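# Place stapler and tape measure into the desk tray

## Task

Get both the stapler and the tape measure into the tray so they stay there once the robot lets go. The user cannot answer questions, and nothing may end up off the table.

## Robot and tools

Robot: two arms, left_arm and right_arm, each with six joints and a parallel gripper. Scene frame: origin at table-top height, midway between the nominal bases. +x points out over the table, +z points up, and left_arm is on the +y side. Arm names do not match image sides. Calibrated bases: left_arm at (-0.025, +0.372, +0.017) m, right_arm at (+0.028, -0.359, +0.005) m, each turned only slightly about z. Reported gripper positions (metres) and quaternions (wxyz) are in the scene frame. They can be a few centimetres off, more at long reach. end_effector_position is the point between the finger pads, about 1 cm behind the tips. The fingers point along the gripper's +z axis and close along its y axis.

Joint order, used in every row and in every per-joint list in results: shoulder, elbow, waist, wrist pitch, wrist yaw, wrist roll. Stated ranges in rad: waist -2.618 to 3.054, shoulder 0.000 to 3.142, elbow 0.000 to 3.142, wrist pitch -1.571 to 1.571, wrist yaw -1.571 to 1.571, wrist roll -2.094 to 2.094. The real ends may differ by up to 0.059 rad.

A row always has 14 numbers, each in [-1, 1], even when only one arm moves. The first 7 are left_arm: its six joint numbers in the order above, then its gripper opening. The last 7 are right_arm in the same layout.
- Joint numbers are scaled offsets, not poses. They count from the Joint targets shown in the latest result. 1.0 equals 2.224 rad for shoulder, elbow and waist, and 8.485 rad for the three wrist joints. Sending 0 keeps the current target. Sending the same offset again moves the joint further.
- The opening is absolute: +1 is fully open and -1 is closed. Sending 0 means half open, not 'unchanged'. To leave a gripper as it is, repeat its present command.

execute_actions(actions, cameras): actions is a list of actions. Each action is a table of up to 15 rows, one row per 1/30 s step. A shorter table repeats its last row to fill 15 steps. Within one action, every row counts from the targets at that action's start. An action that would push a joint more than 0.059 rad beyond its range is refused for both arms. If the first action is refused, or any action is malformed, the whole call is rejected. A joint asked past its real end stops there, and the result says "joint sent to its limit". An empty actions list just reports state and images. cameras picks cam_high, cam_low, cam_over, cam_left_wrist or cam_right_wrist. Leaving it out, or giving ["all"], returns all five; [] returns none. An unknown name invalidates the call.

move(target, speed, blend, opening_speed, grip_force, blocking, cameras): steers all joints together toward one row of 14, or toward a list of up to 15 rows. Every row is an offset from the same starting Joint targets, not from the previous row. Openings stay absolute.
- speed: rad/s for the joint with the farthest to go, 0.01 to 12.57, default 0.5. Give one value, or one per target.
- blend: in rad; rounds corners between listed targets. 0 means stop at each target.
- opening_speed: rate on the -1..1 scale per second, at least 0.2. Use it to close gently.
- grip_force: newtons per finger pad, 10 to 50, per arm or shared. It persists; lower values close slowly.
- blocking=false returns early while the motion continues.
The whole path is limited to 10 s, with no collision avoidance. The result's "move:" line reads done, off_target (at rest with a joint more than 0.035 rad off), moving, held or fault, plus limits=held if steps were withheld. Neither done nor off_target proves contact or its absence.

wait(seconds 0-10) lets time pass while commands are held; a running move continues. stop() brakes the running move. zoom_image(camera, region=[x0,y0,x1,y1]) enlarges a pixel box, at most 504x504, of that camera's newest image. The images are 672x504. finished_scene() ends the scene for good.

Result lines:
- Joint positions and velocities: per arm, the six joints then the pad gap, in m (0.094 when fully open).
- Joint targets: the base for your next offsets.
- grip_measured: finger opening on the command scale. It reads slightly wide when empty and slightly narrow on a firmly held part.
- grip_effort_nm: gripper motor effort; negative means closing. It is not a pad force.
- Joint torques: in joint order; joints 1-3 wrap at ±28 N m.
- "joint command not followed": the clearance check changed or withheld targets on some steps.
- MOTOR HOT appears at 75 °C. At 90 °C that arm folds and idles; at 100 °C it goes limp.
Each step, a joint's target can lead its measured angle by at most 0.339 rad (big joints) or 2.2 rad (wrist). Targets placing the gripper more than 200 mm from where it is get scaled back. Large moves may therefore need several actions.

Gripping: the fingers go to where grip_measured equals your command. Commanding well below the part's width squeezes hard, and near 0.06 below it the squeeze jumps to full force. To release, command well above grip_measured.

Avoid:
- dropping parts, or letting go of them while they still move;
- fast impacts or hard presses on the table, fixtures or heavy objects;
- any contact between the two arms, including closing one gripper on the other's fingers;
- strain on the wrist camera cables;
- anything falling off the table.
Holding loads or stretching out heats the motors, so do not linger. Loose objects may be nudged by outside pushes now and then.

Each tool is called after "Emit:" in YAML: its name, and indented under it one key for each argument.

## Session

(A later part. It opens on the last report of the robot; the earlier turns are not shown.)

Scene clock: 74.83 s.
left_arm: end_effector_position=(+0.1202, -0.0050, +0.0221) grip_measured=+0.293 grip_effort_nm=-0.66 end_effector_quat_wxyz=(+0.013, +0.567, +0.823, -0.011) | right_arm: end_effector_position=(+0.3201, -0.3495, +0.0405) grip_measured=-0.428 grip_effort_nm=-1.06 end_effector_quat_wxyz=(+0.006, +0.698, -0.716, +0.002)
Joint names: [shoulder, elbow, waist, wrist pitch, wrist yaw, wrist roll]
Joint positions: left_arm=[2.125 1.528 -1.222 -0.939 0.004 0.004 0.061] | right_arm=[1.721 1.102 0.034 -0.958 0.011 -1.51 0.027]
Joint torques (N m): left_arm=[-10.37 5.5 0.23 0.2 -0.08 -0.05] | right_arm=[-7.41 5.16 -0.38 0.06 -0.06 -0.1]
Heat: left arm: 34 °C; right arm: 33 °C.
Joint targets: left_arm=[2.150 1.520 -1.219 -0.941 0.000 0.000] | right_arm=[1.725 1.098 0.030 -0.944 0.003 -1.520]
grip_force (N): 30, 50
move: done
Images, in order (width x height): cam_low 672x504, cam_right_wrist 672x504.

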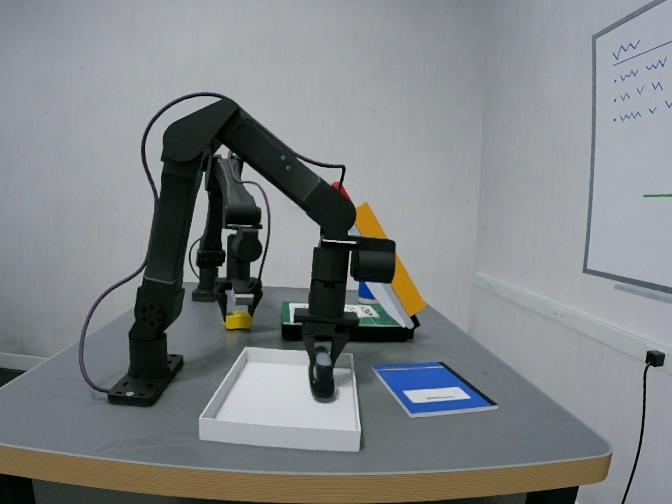

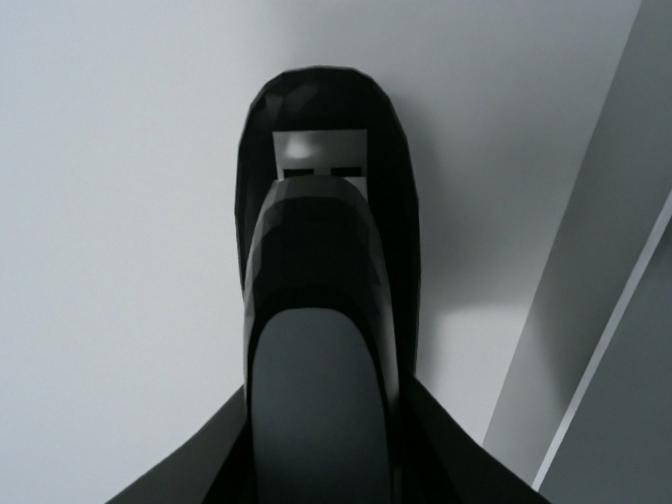

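Emit:
move:
  target: [0,-0.0045,0,0.0012,0,0,-0.1,0,-0.0153,0,0.004,0,0,-0.7]
  speed: 0.1
  cameras: ["cam_low","cam_right_wrist"]

Emit:
zoom_image:
  camera: "cam_low"
  region: [200, 240, 370, 440]

Scene clock: 75.97 s.
left_arm: end_effector_position=(+0.1199, -0.0041, +0.0197) grip_measured=+0.293 grip_effort_nm=-0.65 end_effector_quat_wxyz=(+0.013, +0.567, +0.823, -0.011) | right_arm: end_effector_position=(+0.3171, -0.3496, +0.0328) grip_measured=-0.428 grip_effort_nm=-1.06 end_effector_quat_wxyz=(+0.005, +0.698, -0.716, +0.002)
Joint names: [shoulder, elbow, waist, wrist pitch, wrist yaw, wrist roll]
Joint positions: left_arm=[2.125 1.518 -1.222 -0.929 0.004 0.004 0.061] | right_arm=[1.721 1.069 0.034 -0.924 0.011 -1.51 0.027]
Joint torques (N m): left_arm=[-10.35 5.49 0.25 0.21 -0.09 -0.05] | right_arm=[-7.34 5.01 -0.39 0.09 -0.06 -0.09]
Heat: left arm: 34 °C; right arm: 33 °C.
Joint targets: left_arm=[2.150 1.510 -1.219 -0.931 0.000 0.000] | right_arm=[1.725 1.064 0.030 -0.910 0.003 -1.520]
grip_force (N): 30, 50
move: done
Images, in order (width x height): cam_low 672x504, cam_right_wrist 672x504.

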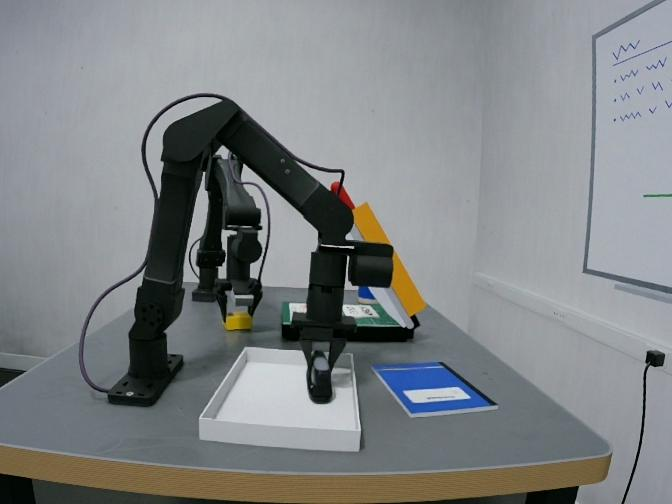

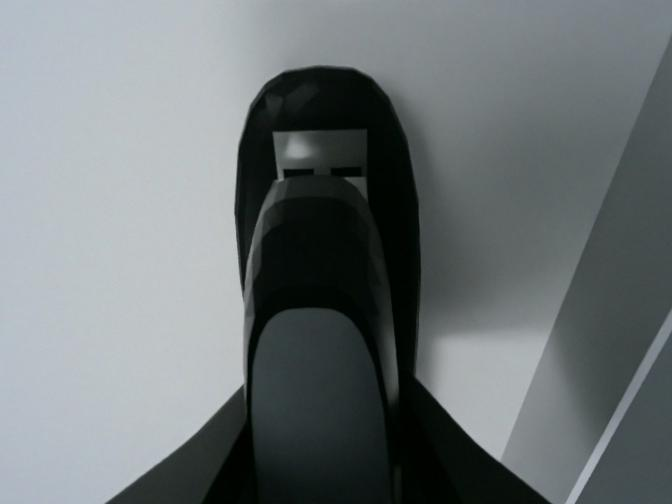

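Scaled by 2.520 from the camera's 672x504 image, which has a finer 960x720 frame.

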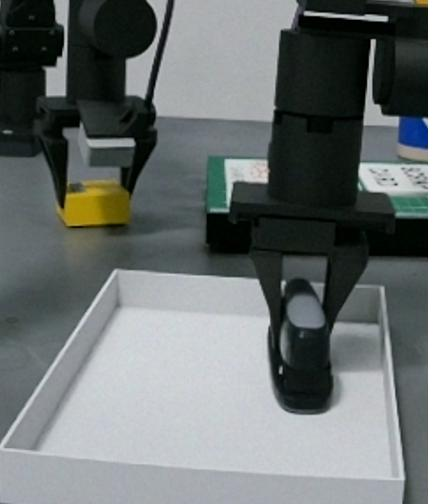

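Emit:
move:
  target:
    - [0,0,0,0,0,0,-0.1,0,-0.0054,0,0.0014,0,0,-0.7]
    - [0,0,0,0,0,0,0.75,0,-0.0054,0,0.0014,0,0,0.15]
    - [-0.0373,0.1506,0,-0.0494,0,0,0.75,-0.0333,0.147,0,-0.0473,0,0,0.15]
  speed: [0.1,0.3,0.3]
  opening_speed: 1.2

Scene clock: 79.90 s.
left_arm: end_effector_position=(+0.1178, +0.0012, +0.1045) grip_measured=+0.748 grip_effort_nm=0.11 end_effector_quat_wxyz=(-0.015, +0.567, +0.823, +0.008) | right_arm: end_effector_position=(+0.3194, -0.3495, +0.1157) grip_measured=+0.148 grip_effort_nm=0.06 end_effector_quat_wxyz=(+0.016, +0.699, -0.715, -0.007)
Joint names: [shoulder, elbow, waist, wrist pitch, wrist yaw, wrist roll]
Joint positions: left_arm=[2.101 1.826 -1.222 -1.328 0.004 0.004 0.082] | right_arm=[1.679 1.362 0.034 -1.287 0.011 -1.511 0.054]
Joint torques (N m): left_arm=[-15.99 8.16 0.24 -0.11 -0.08 -0.05] | right_arm=[-10.37 8.12 -0.38 -0.32 -0.06 -0.09]
Heat: left arm: 34 °C; right arm: 33 °C.
Joint targets: left_arm=[2.067 1.845 -1.219 -1.350 0.000 0.000] | right_arm=[1.651 1.391 0.030 -1.311 0.003 -1.520]
grip_force (N): 30, 50
move: done

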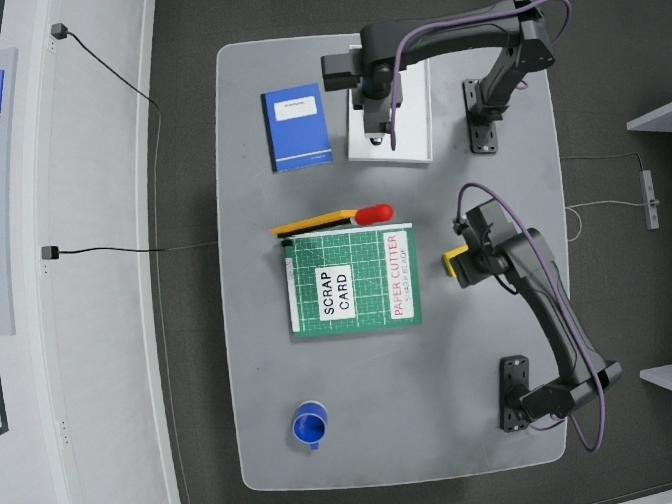

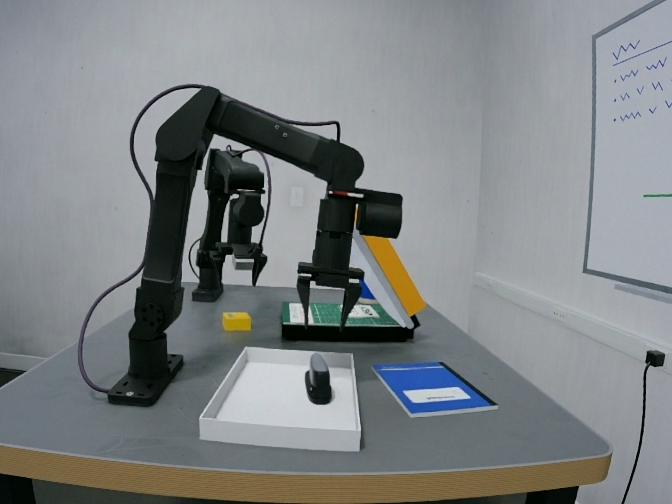

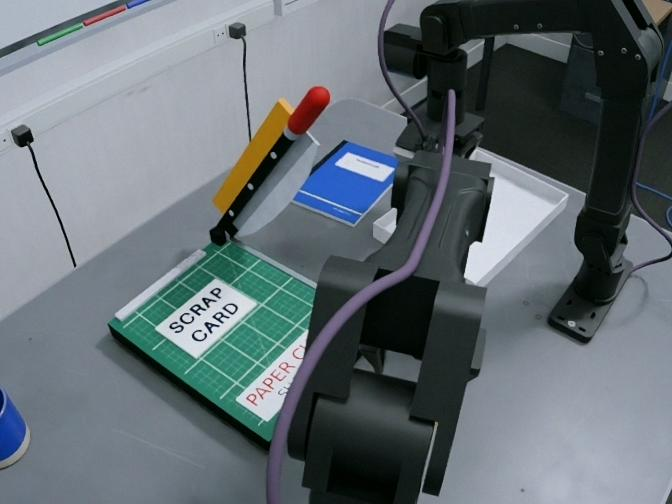

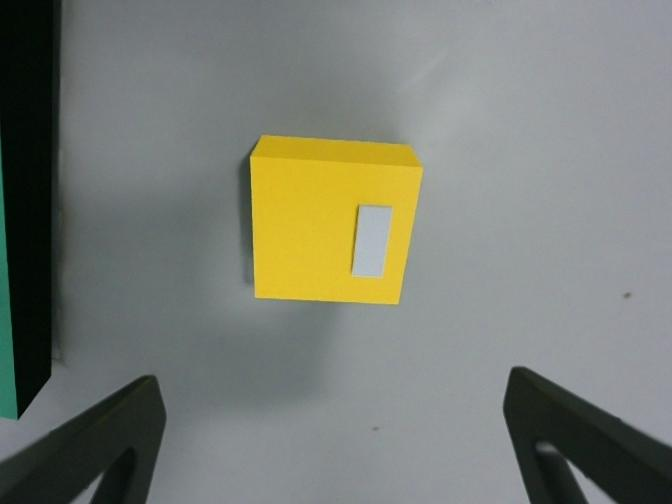

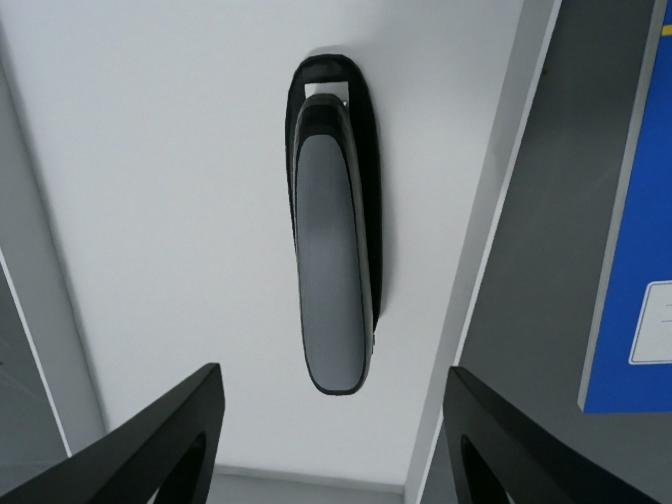

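Emit:
move:
  target:
    - [0,0,0.1,0,0,0,0.75,-0.0679,0.0022,0,-0.0184,0,0,0.15]
    - [0,0,0.4047,0,0,0,0.75,-0.0679,0.0022,0.598,-0.0184,0,0.1161,1]
    - [0,0,0.4047,0,0,0,0.75,0.2266,0.2509,0.598,-0.0064,0,0.1161,1]
  speed: 0.8
  blend: [0.1,0.1,0]
  cameras: ["cam_high","cam_right_wrist"]

Scene clock: 84.93 s.
left_arm: end_effector_position=(+0.3550, +0.2580, +0.1045) grip_measured=+0.748 grip_effort_nm=0.11 end_effector_quat_wxyz=(-0.016, +0.148, +0.989, +0.003) | right_arm: end_effector_position=(+0.1135, +0.0377, +0.0938) grip_measured=+0.998 grip_effort_nm=0.06 end_effector_quat_wxyz=(+0.019, +0.814, -0.580, +0.014)
Joint names: [shoulder, elbow, waist, wrist pitch, wrist yaw, wrist roll]
Joint positions: left_arm=[2.101 1.826 -0.313 -1.329 -0.001 0.004 0.082] | right_arm=[2.154 1.917 1.359 -1.38 0.01 -0.543 0.094]
Joint torques (N m): left_arm=[-16.03 8.16 -0.54 -0.1 -0.03 -0.04] | right_arm=[-12.05 8.38 0.06 -0.01 -0.05 0.1]
Heat: left arm: 33 °C; right arm: 34 °C.
Joint targets: left_arm=[2.067 1.845 -0.319 -1.350 -0.001 0.000] | right_arm=[2.155 1.949 1.360 -1.365 0.003 -0.535]
grip_force (N): 30, 50
move: done; blend cut to 0 rad at target 2
Images, in order (width x height): cam_high 672x504, cam_right_wrist 672x504.

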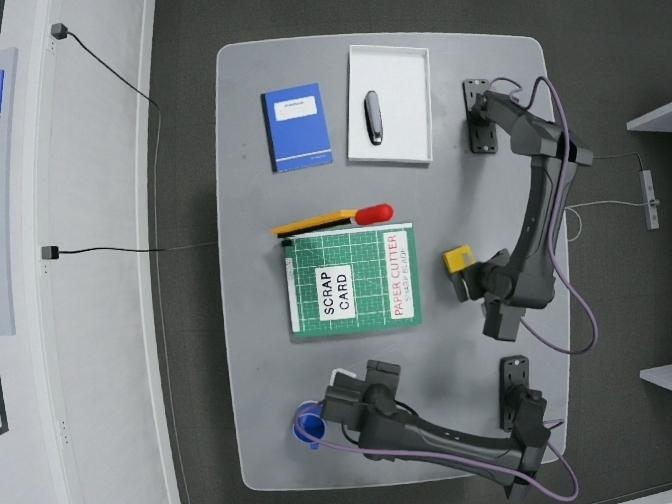

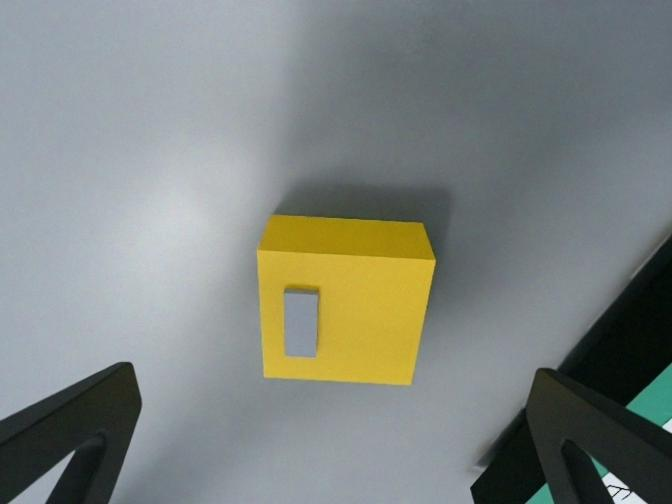

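Emit:
move:
  target: [0,0,0,0,0,0,0.75,-0.0081,-0.1461,-0.009,0.0362,0,0.0012,1]
  speed: 0.3
  cameras: ["cam_low","cam_right_wrist"]

Emit:
zoom_image:
  camera: "cam_low"
  region: [180, 240, 300, 350]

Scene clock: 87.00 s.
left_arm: end_effector_position=(+0.3550, +0.2580, +0.1045) grip_measured=+0.748 grip_effort_nm=0.11 end_effector_quat_wxyz=(-0.016, +0.148, +0.989, +0.003) | right_arm: end_effector_position=(+0.1169, +0.0295, +0.0223) grip_measured=+0.998 grip_effort_nm=0.06 end_effector_quat_wxyz=(+0.014, +0.808, -0.589, +0.012)
Joint names: [shoulder, elbow, waist, wrist pitch, wrist yaw, wrist roll]
Joint positions: left_arm=[2.101 1.826 -0.313 -1.329 -0.001 0.004 0.082] | right_arm=[2.154 1.63 1.346 -1.081 0.01 -0.533 0.094]
Joint torques (N m): left_arm=[-16.02 8.13 -0.53 -0.09 -0.04 -0.05] | right_arm=[-13.59 5.15 -0.53 0.09 -0.05 0.1]
Heat: left arm: 33 °C; right arm: 34 °C.
Joint targets: left_arm=[2.067 1.845 -0.319 -1.350 -0.001 0.000] | right_arm=[2.137 1.624 1.341 -1.058 0.003 -0.525]
grip_force (N): 30, 50
move: done
Images, in order (width x height): cam_low 672x504, cam_right_wrist 672x504.

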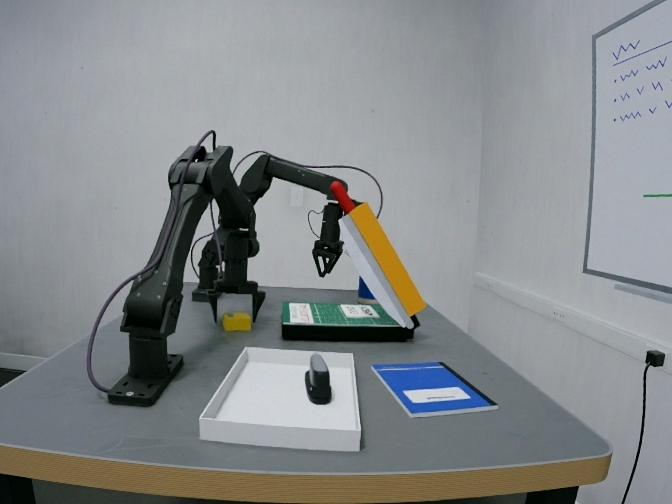

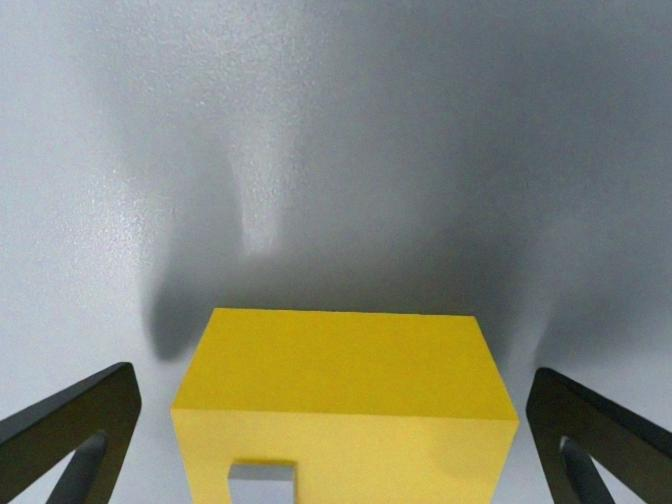

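Scaled by 4.200 from the camera's 672x504 image, which has a finer 960x720 frame.

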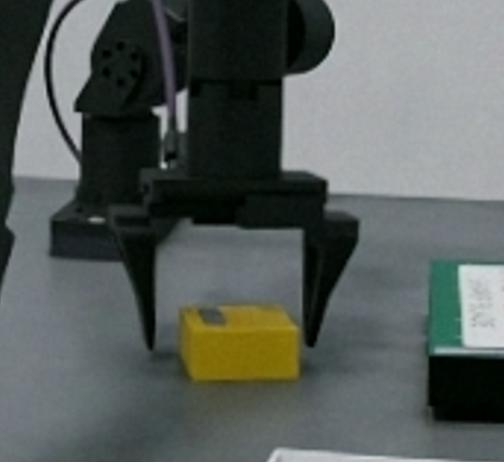

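Emit:
move:
  target: [0,0,0,0,0,0,0.75,-0.0265,-0.0409,-0.0117,0.0038,0,-0.0031,1]
  speed: 0.15
  cameras: ["cam_low","cam_right_wrist"]

Scene clock: 88.37 s.
left_arm: end_effector_position=(+0.3550, +0.2580, +0.1045) grip_measured=+0.748 grip_effort_nm=0.10 end_effector_quat_wxyz=(-0.016, +0.148, +0.989, +0.003) | right_arm: end_effector_position=(+0.1232, +0.0120, +0.0162) grip_measured=+0.998 grip_effort_nm=0.05 end_effector_quat_wxyz=(+0.021, +0.803, -0.596, +0.014)
Joint names: [shoulder, elbow, waist, wrist pitch, wrist yaw, wrist roll]
Joint positions: left_arm=[2.101 1.826 -0.313 -1.329 -0.001 0.004 0.082] | right_arm=[2.117 1.545 1.32 -1.048 0.011 -0.542 0.094]
Joint torques (N m): left_arm=[-16.01 8.14 -0.53 -0.1 -0.03 -0.06] | right_arm=[-15.28 4.6 -0.55 0.06 -0.06 -0.08]
Heat: left arm: 33 °C; right arm: 33 °C.
Joint targets: left_arm=[2.067 1.845 -0.319 -1.350 -0.001 0.000] | right_arm=[2.079 1.533 1.314 -1.026 0.003 -0.551]
grip_force (N): 30, 50
move: off_target (right_arm); right_arm: the shoulder is farthest, 0.039 rad from its target
Images, in order (width x height): cam_low 672x504, cam_right_wrist 672x504.

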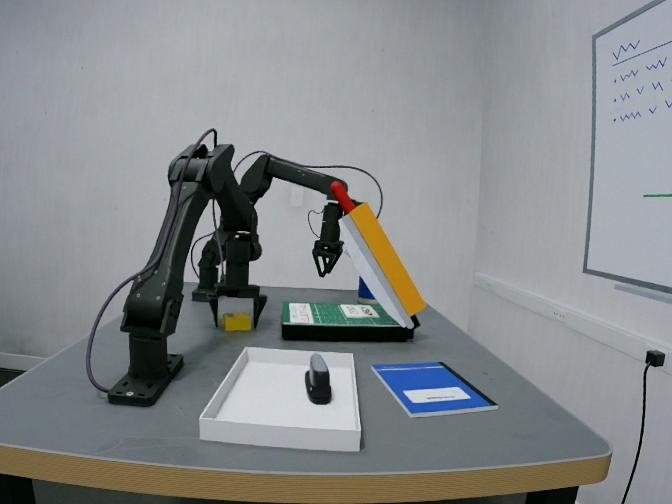

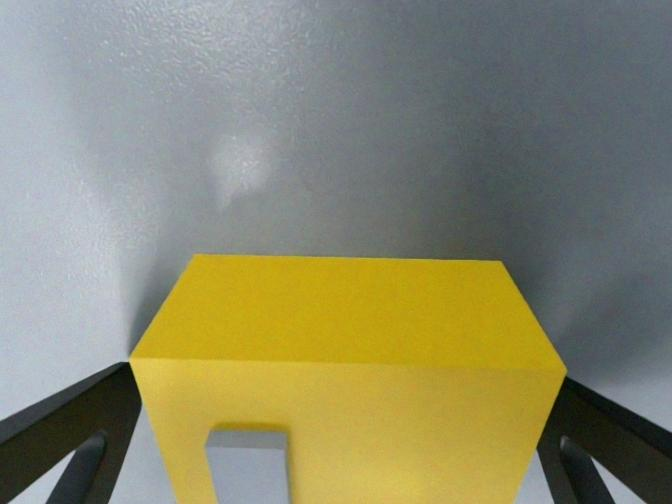

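Emit:
move:
  target:
    - [0,0,0,0,0,0,0.75,0,0,0,0,0,0,-0.1]
    - [0,0,0,0,0,0,0.75,-0.013,0.165,0,-0.0466,0,0,-0.1]
  speed: 0.3
  opening_speed: 1
  grip_force: 30
  cameras: ["cam_low","cam_right_wrist"]

Scene clock: 92.57 s.
left_arm: end_effector_position=(+0.3550, +0.2580, +0.1045) grip_measured=+0.748 grip_effort_nm=0.11 end_effector_quat_wxyz=(-0.016, +0.148, +0.989, +0.003) | right_arm: end_effector_position=(+0.1250, +0.0179, +0.1045) grip_measured=+0.292 grip_effort_nm=-0.69 end_effector_quat_wxyz=(+0.025, +0.803, -0.596, +0.016)
Joint names: [shoulder, elbow, waist, wrist pitch, wrist yaw, wrist roll]
Joint positions: left_arm=[2.101 1.826 -0.313 -1.329 -0.001 0.004 0.082] | right_arm=[2.095 1.866 1.32 -1.401 0.011 -0.543 0.061]
Joint torques (N m): left_arm=[-16.02 8.14 -0.54 -0.09 -0.03 -0.04] | right_arm=[-15.99 8.49 -0.49 -0.32 -0.06 -0.08]
Heat: left arm: 33 °C; right arm: 33 °C.
Joint targets: left_arm=[2.067 1.845 -0.319 -1.350 -0.001 0.000] | right_arm=[2.050 1.900 1.315 -1.421 0.003 -0.551]
grip_force (N): 30, 30
move: off_target (right_arm); right_arm: the shoulder is farthest, 0.045 rad from its target
Images, in order (width x height): cam_low 672x504, cam_right_wrist 672x504.

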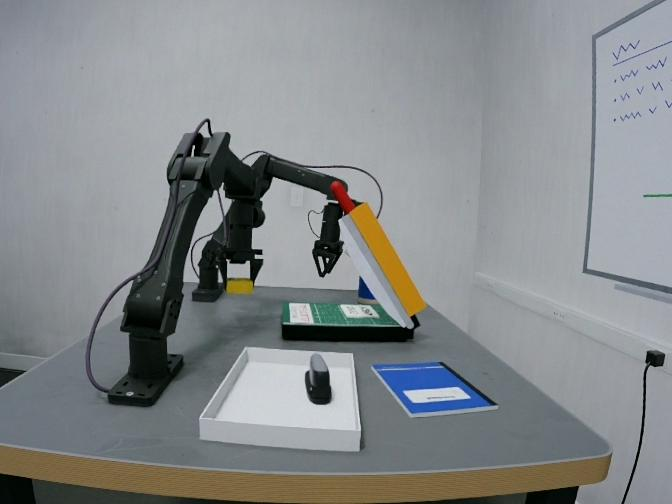

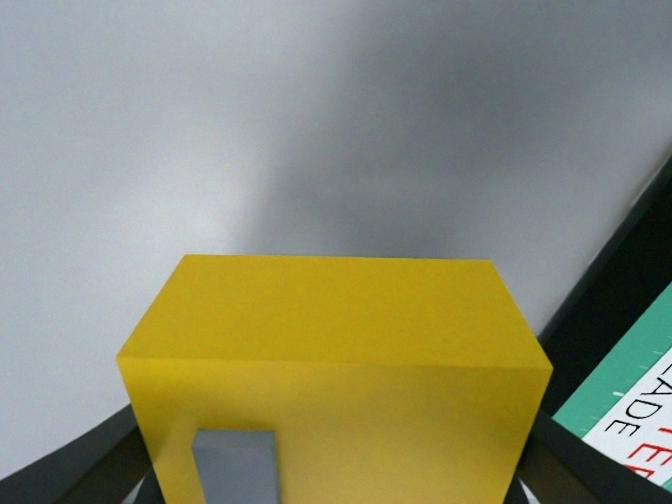

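Emit:
move:
  target:
    - [0,0,0,0,0,0,0.75,-0.2473,-0.2266,0,-0.0054,0,0,-0.1]
    - [0,0,0,0,0,0,0.75,-0.2473,-0.2266,-0.5935,-0.0054,0,0.0649,-0.1]
    - [0,0,0,0,0,0,0.75,-0.2941,-0.3377,-0.5935,0.0114,0,0.0649,-0.1]
    - [0,0,0,0,0,0,0.75,-0.2588,-0.4773,-0.5935,0.0573,0,0.0649,-0.1]
  speed: [0.7,0.7,0.5,0.25]
  blend: [0.1,0.1,0,0]
  cameras: ["cam_low","cam_right_wrist","cam_high"]

Emit:
zoom_image:
  camera: "cam_low"
  region: [200, 240, 370, 440]

Scene clock: 99.33 s.
left_arm: end_effector_position=(+0.3550, +0.2580, +0.1045) grip_measured=+0.748 grip_effort_nm=0.11 end_effector_quat_wxyz=(-0.016, +0.148, +0.989, +0.003) | right_arm: end_effector_position=(+0.2506, -0.3598, +0.0396) grip_measured=+0.292 grip_effort_nm=-0.69 end_effector_quat_wxyz=(-0.009, -0.005, +1.000, -0.005)
Joint names: [shoulder, elbow, waist, wrist pitch, wrist yaw, wrist roll]
Joint positions: left_arm=[2.101 1.826 -0.313 -1.329 -0.001 0.004 0.082] | right_arm=[1.472 0.842 -0.002 -0.959 0.009 -0.01 0.061]
Joint torques (N m): left_arm=[-16.02 8.14 -0.53 -0.1 -0.02 -0.05] | right_arm=[-5.03 5.19 -0.39 0.14 -0.04 0.11]
Heat: left arm: 33 °C; right arm: 33 °C.
Joint targets: left_arm=[2.067 1.845 -0.319 -1.350 -0.001 0.000] | right_arm=[1.474 0.838 -0.006 -0.935 0.003 0.000]
grip_force (N): 30, 30
move: done
Images, in order (width x height): cam_high 672x504, cam_low 672x504, cam_right_wrist 672x504.

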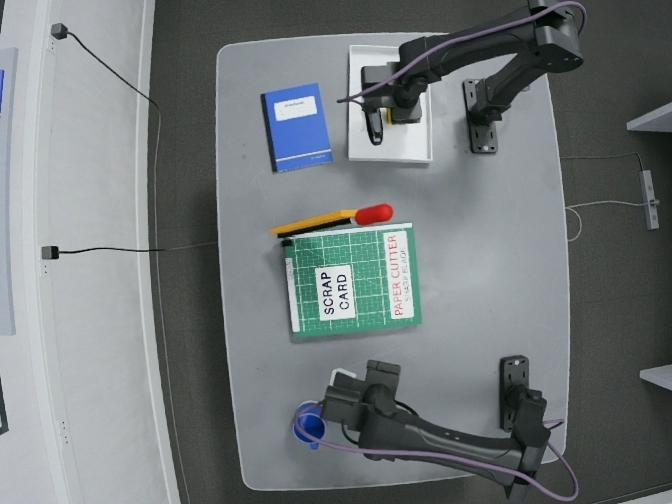

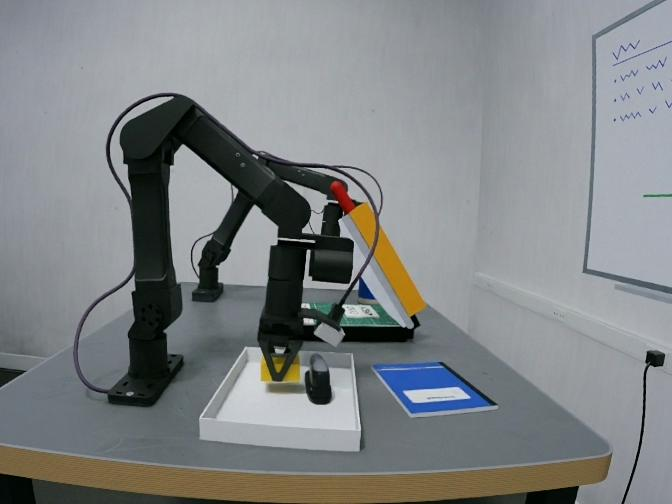

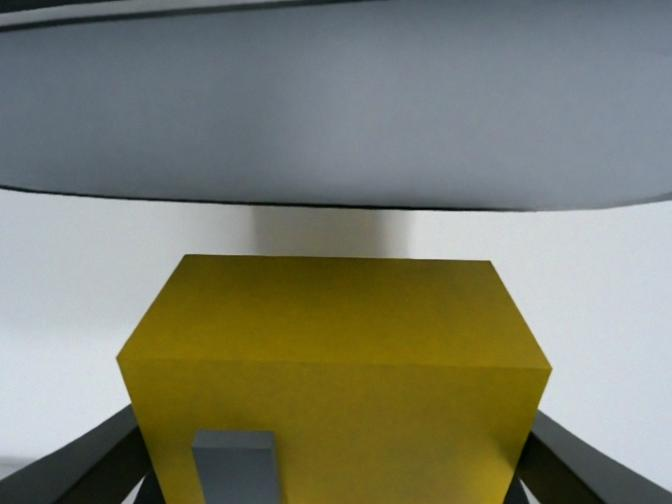

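Scaled by 2.520 from the camera's 672x504 image, which has a finer 960x720 frame.

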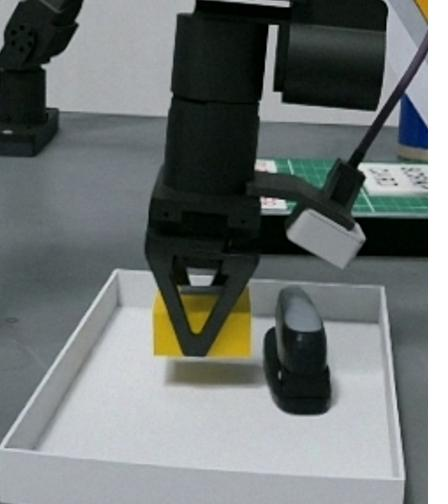

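Emit:
move:
  target: [0,0,0,0,0,0,0.75,0,-0.027,0,0.0071,0,0,-0.1]
  speed: 0.1
  cameras: ["cam_low","cam_right_wrist"]

Emit:
zoom_image:
  camera: "cam_low"
  region: [200, 240, 370, 440]

Scene clock: 100.73 s.
left_arm: end_effector_position=(+0.3550, +0.2580, +0.1045) grip_measured=+0.748 grip_effort_nm=0.11 end_effector_quat_wxyz=(-0.016, +0.148, +0.989, +0.003) | right_arm: end_effector_position=(+0.2449, -0.3598, +0.0260) grip_measured=+0.292 grip_effort_nm=-0.69 end_effector_quat_wxyz=(-0.008, -0.005, +1.000, -0.005)
Joint names: [shoulder, elbow, waist, wrist pitch, wrist yaw, wrist roll]
Joint positions: left_arm=[2.101 1.826 -0.313 -1.329 -0.001 0.004 0.082] | right_arm=[1.472 0.783 -0.002 -0.899 0.009 -0.01 0.061]
Joint torques (N m): left_arm=[-15.99 8.17 -0.53 -0.09 -0.03 -0.05] | right_arm=[-4.89 4.94 -0.39 0.14 -0.04 0.11]
Heat: left arm: 33 °C; right arm: 33 °C.
Joint targets: left_arm=[2.067 1.845 -0.319 -1.350 -0.001 0.000] | right_arm=[1.474 0.778 -0.006 -0.875 0.003 0.000]
grip_force (N): 30, 30
move: done
Images, in order (width x height): cam_low 672x504, cam_right_wrist 672x504.

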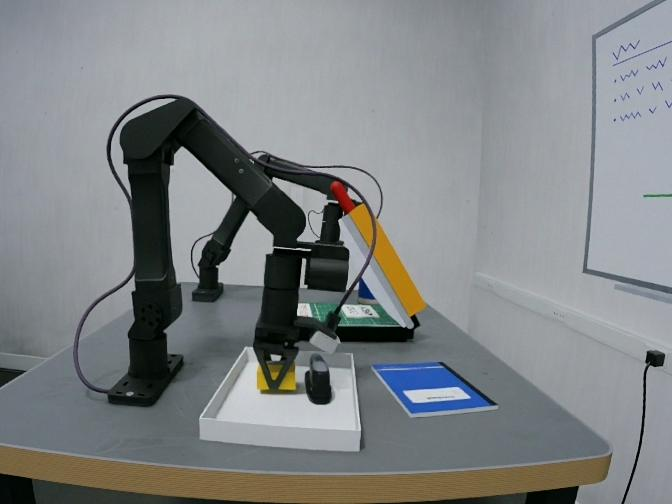

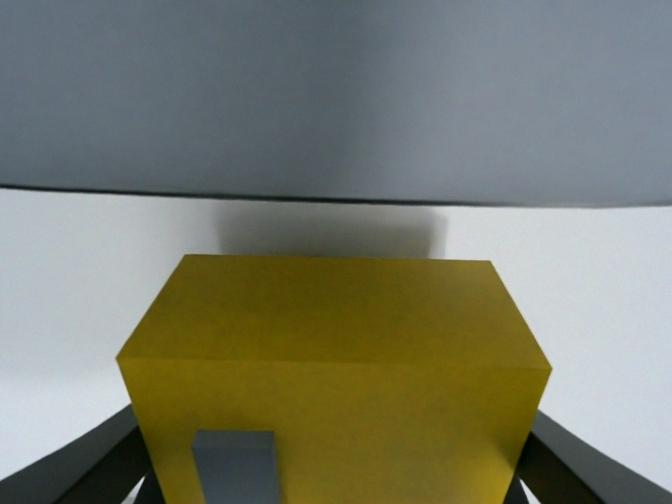

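Scaled by 2.520 from the camera's 672x504 image, which has a finer 960x720 frame.

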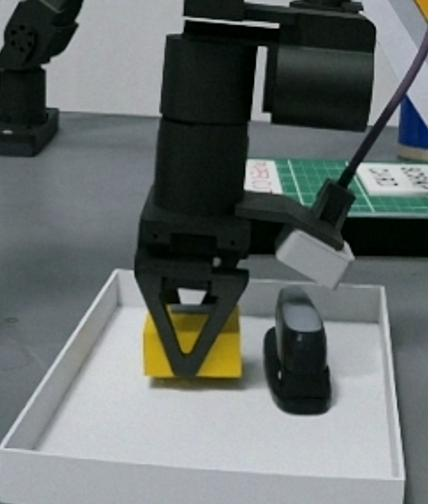

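Emit:
move:
  target:
    - [0,0,0,0,0,0,0.75,0,-0.0099,0,0.0026,0,0,-0.1]
    - [0,0,0,0,0,0,0.75,0,-0.0099,0,0.0026,0,0,0.6]
    - [0,0,0,0,0,0,0.75,-0.0351,0.1668,0,-0.0529,0,0,0.6]
  speed: [0.1,0.3,0.3]
  opening_speed: 1

Emit:
zoom_image:
  camera: "cam_over"
  region: [90, 60, 400, 460]

Scene clock: 105.03 s.
left_arm: end_effector_position=(+0.3550, +0.2580, +0.1045) grip_measured=+0.748 grip_effort_nm=0.11 end_effector_quat_wxyz=(-0.016, +0.148, +0.989, +0.003) | right_arm: end_effector_position=(+0.2508, -0.3598, +0.1190) grip_measured=+0.598 grip_effort_nm=0.06 end_effector_quat_wxyz=(-0.018, -0.005, +1.000, -0.005)
Joint names: [shoulder, elbow, waist, wrist pitch, wrist yaw, wrist roll]
Joint positions: left_arm=[2.101 1.826 -0.313 -1.329 -0.001 0.004 0.082] | right_arm=[1.418 1.12 -0.002 -1.307 0.009 -0.01 0.075]
Joint torques (N m): left_arm=[-16.03 8.16 -0.54 -0.09 -0.03 -0.05] | right_arm=[-7.12 8.18 -0.38 -0.23 -0.04 0.11]
Heat: left arm: 33 °C; right arm: 33 °C.
Joint targets: left_arm=[2.067 1.845 -0.319 -1.350 -0.001 0.000] | right_arm=[1.396 1.149 -0.006 -1.324 0.003 0.000]
grip_force (N): 30, 30
move: done

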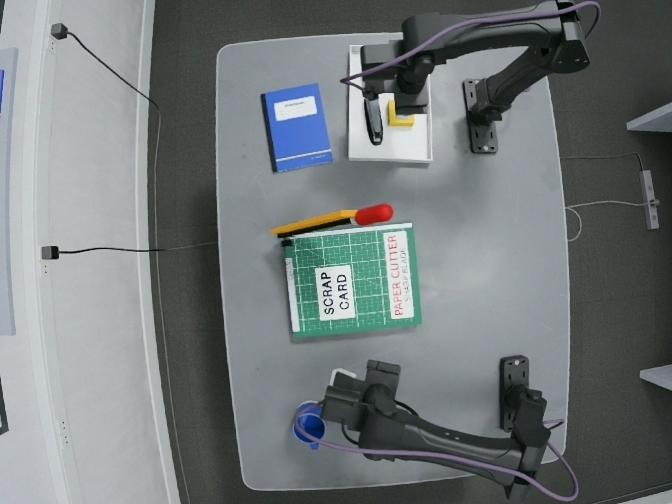

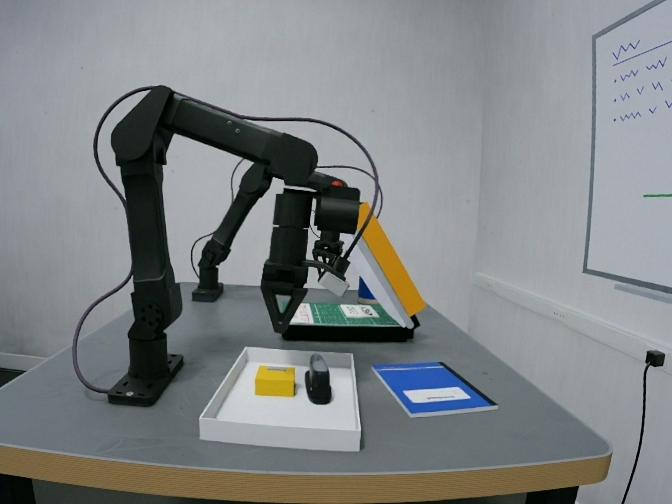

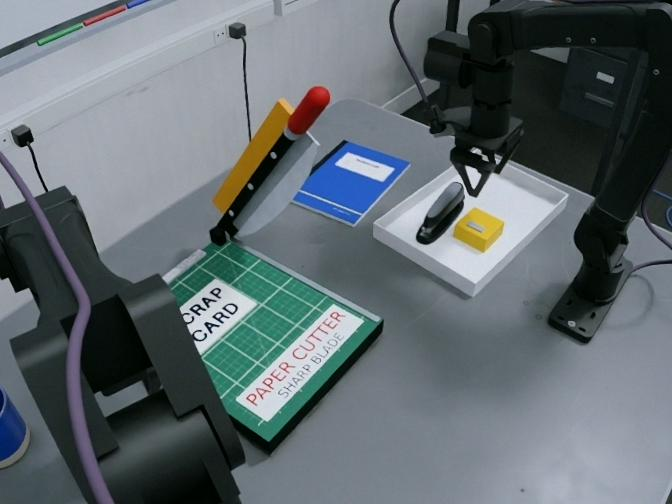

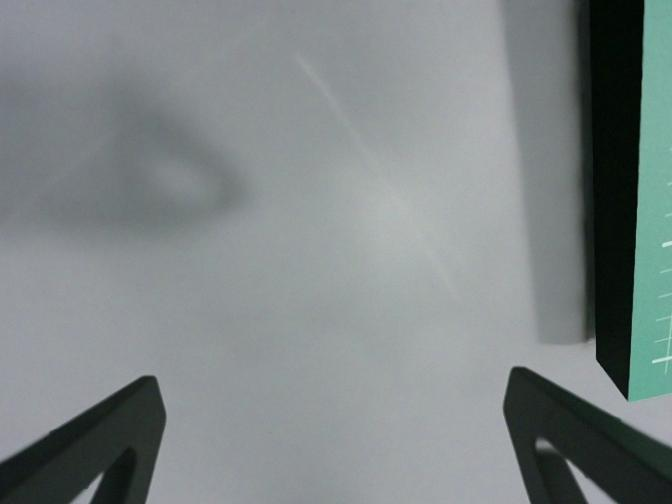

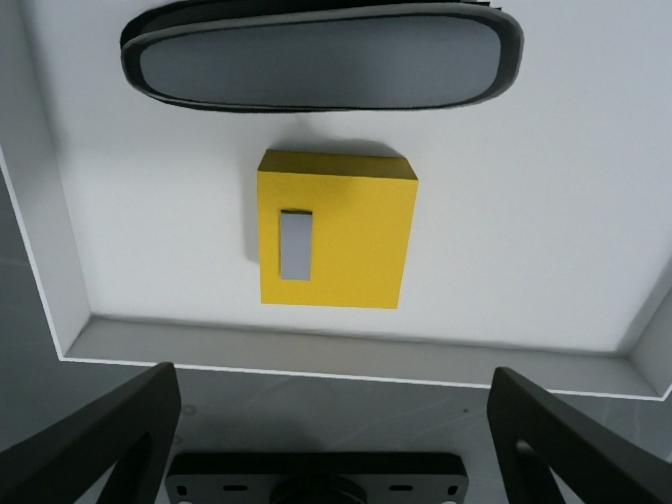

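Scaled by 1.260 from the camera's 672x504 image, which has a finer 960x720 frame.

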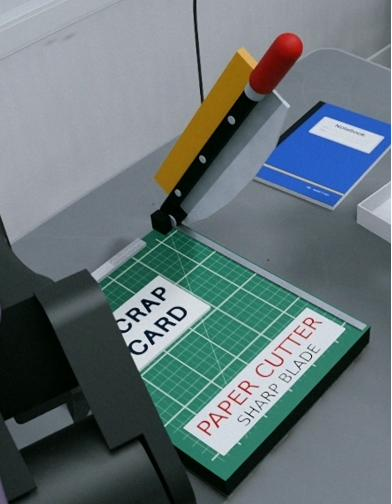

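Emit:
move:
  target:
    - [0,0,0,0,0,0,0.75,-0.0234,0.0751,0.1826,0.1358,0,0,-1]
    - [0,0,0,0,0,0,0.75,-0.0234,0.0751,0.2905,0.1358,0,0,-1]
  speed: [0.7,0.3]
  grip_force: 20

Emit:
zoom_image:
  camera: "cam_over"
  region: [150, 20, 500, 300]

Emit:
zoom_image:
  camera: "cam_low"
  region: [200, 130, 500, 370]

Scene clock: 113.67 s.
left_arm: end_effector_position=(+0.3550, +0.2580, +0.1045) grip_measured=+0.748 grip_effort_nm=0.11 end_effector_quat_wxyz=(-0.016, +0.148, +0.989, +0.003) | right_arm: end_effector_position=(+0.3962, -0.0893, +0.3482) grip_measured=-0.975 grip_effort_nm=-0.50 end_effector_quat_wxyz=(+0.570, -0.251, +0.762, +0.178)
Joint names: [shoulder, elbow, waist, wrist pitch, wrist yaw, wrist roll]
Joint positions: left_arm=[2.101 1.826 -0.313 -1.329 -0.001 0.004 0.082] | right_arm=[1.369 1.282 0.634 -0.205 0.015 -0.01 0.001]
Joint torques (N m): left_arm=[-16.03 8.16 -0.53 -0.09 -0.03 -0.05] | right_arm=[-8.51 10.06 0.46 1.65 -0.11 0.11]
Heat: left arm: 33 °C; right arm: 36 °C.
Joint targets: left_arm=[2.067 1.845 -0.319 -1.350 -0.001 0.000] | right_arm=[1.344 1.316 0.640 -0.172 0.003 0.000]
grip_force (N): 20, 20
move: done

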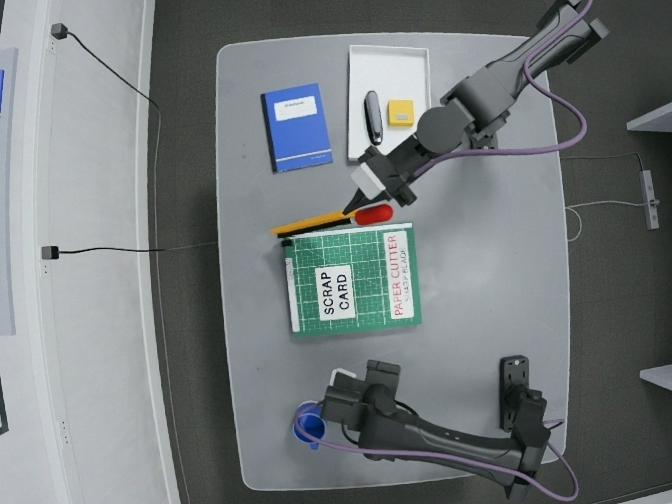

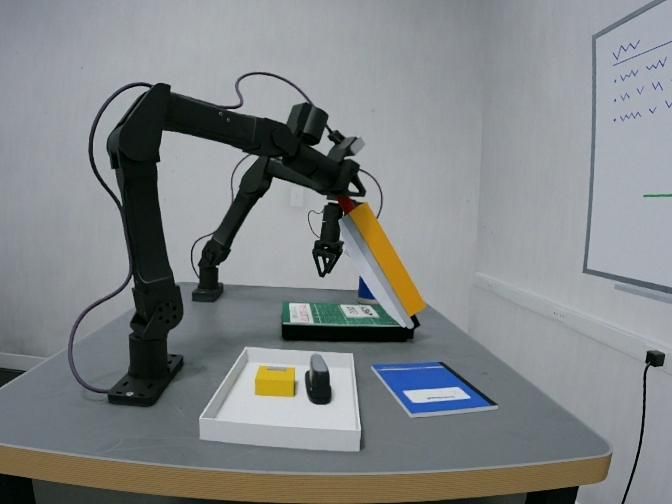

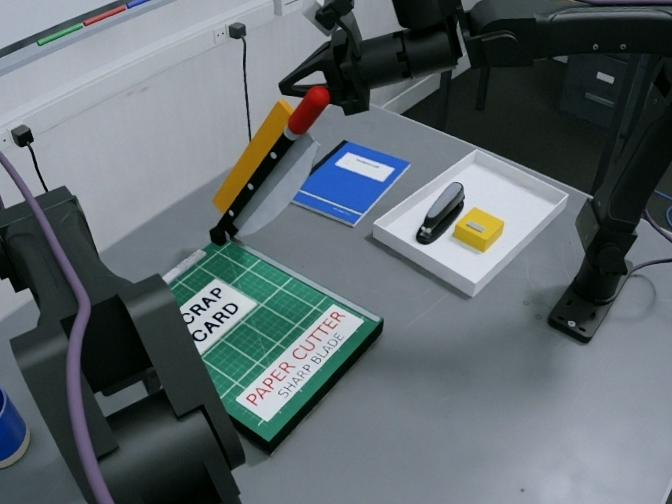

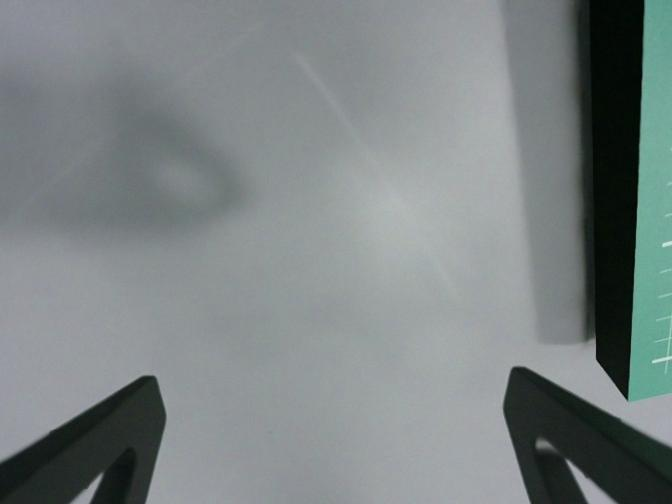

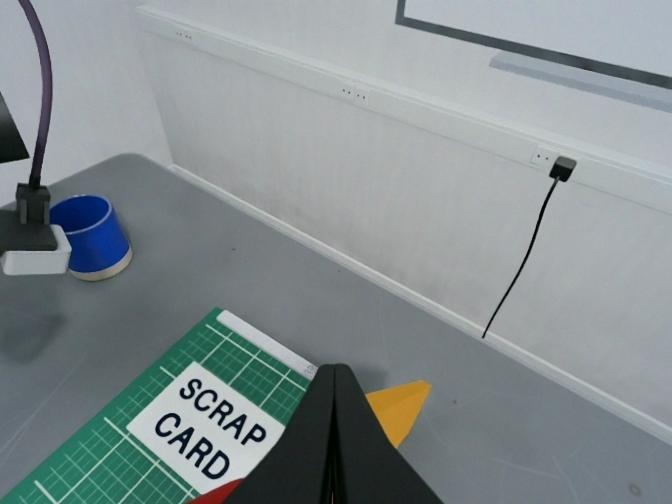

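Scaled by 1.440 from the camera's 672x504 image, which has a finer 960x720 frame.

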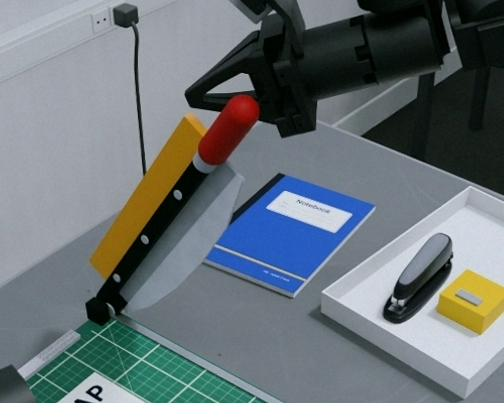

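Scaled by 1.680 from the camera's 672x504 image, which has a finer 960x720 frame.

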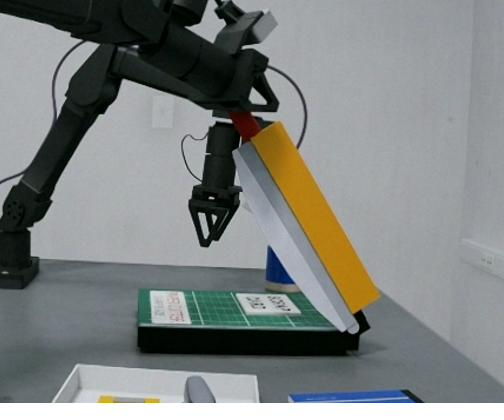

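Emit:
move:
  target: [0,0,0,0,0,0,0.75,-0.0638,-0.0814,0.0441,-0.0072,0,0,-1]
  speed: 0.1
  cameras: ["cam_high","cam_low","cam_over"]

Scene clock: 116.13 s.
left_arm: end_effector_position=(+0.3550, +0.2580, +0.1045) grip_measured=+0.748 grip_effort_nm=0.10 end_effector_quat_wxyz=(-0.016, +0.148, +0.989, +0.003) | right_arm: end_effector_position=(+0.3549, -0.0980, +0.3496) grip_measured=-0.975 grip_effort_nm=-0.50 end_effector_quat_wxyz=(+0.581, -0.255, +0.752, +0.177)
Joint names: [shoulder, elbow, waist, wrist pitch, wrist yaw, wrist roll]
Joint positions: left_arm=[2.101 1.826 -0.313 -1.329 -0.001 0.004 0.082] | right_arm=[1.217 1.155 0.705 -0.205 0.081 -0.01 0.001]
Joint torques (N m): left_arm=[-16.01 8.16 -0.54 -0.09 -0.03 -0.04] | right_arm=[-6.06 5.75 2.71 1.12 -0.79 0.11]
Heat: left arm: 33 °C; right arm: 36 °C.
Joint targets: left_arm=[2.067 1.845 -0.319 -1.350 -0.001 0.000] | right_arm=[1.202 1.135 0.739 -0.233 0.003 0.000]
grip_force (N): 20, 20
move: off_target (right_arm); right_arm: the wrist yaw is farthest, 0.078 rad from its target
Images, in order (width x height): cam_high 672x504, cam_low 672x504, cam_over 672x504.

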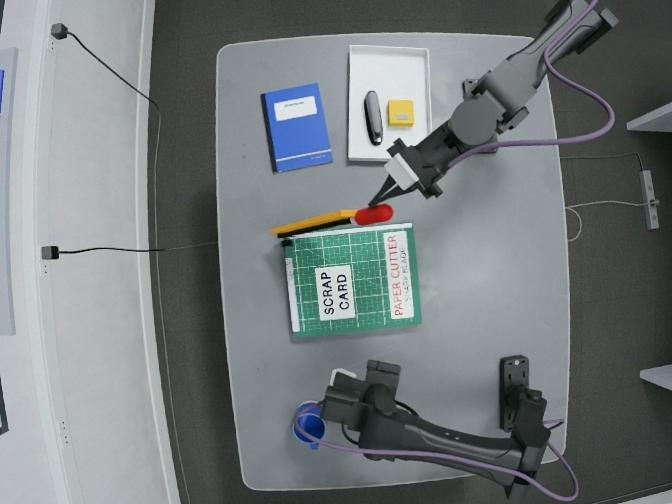

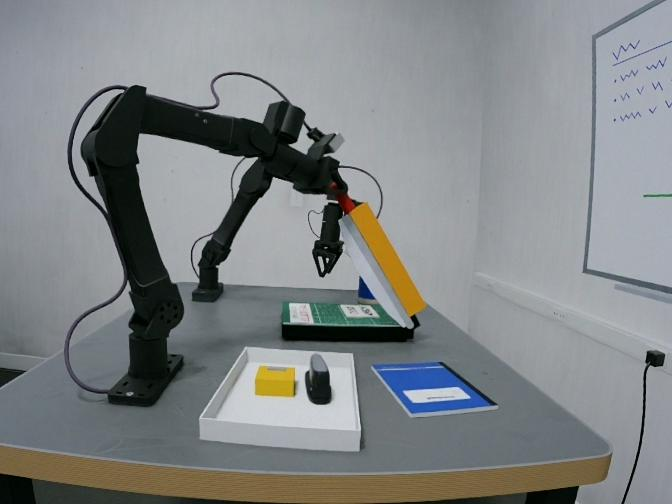

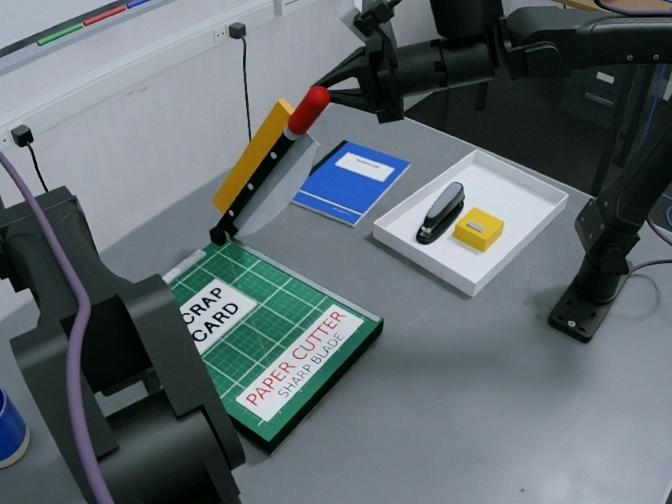

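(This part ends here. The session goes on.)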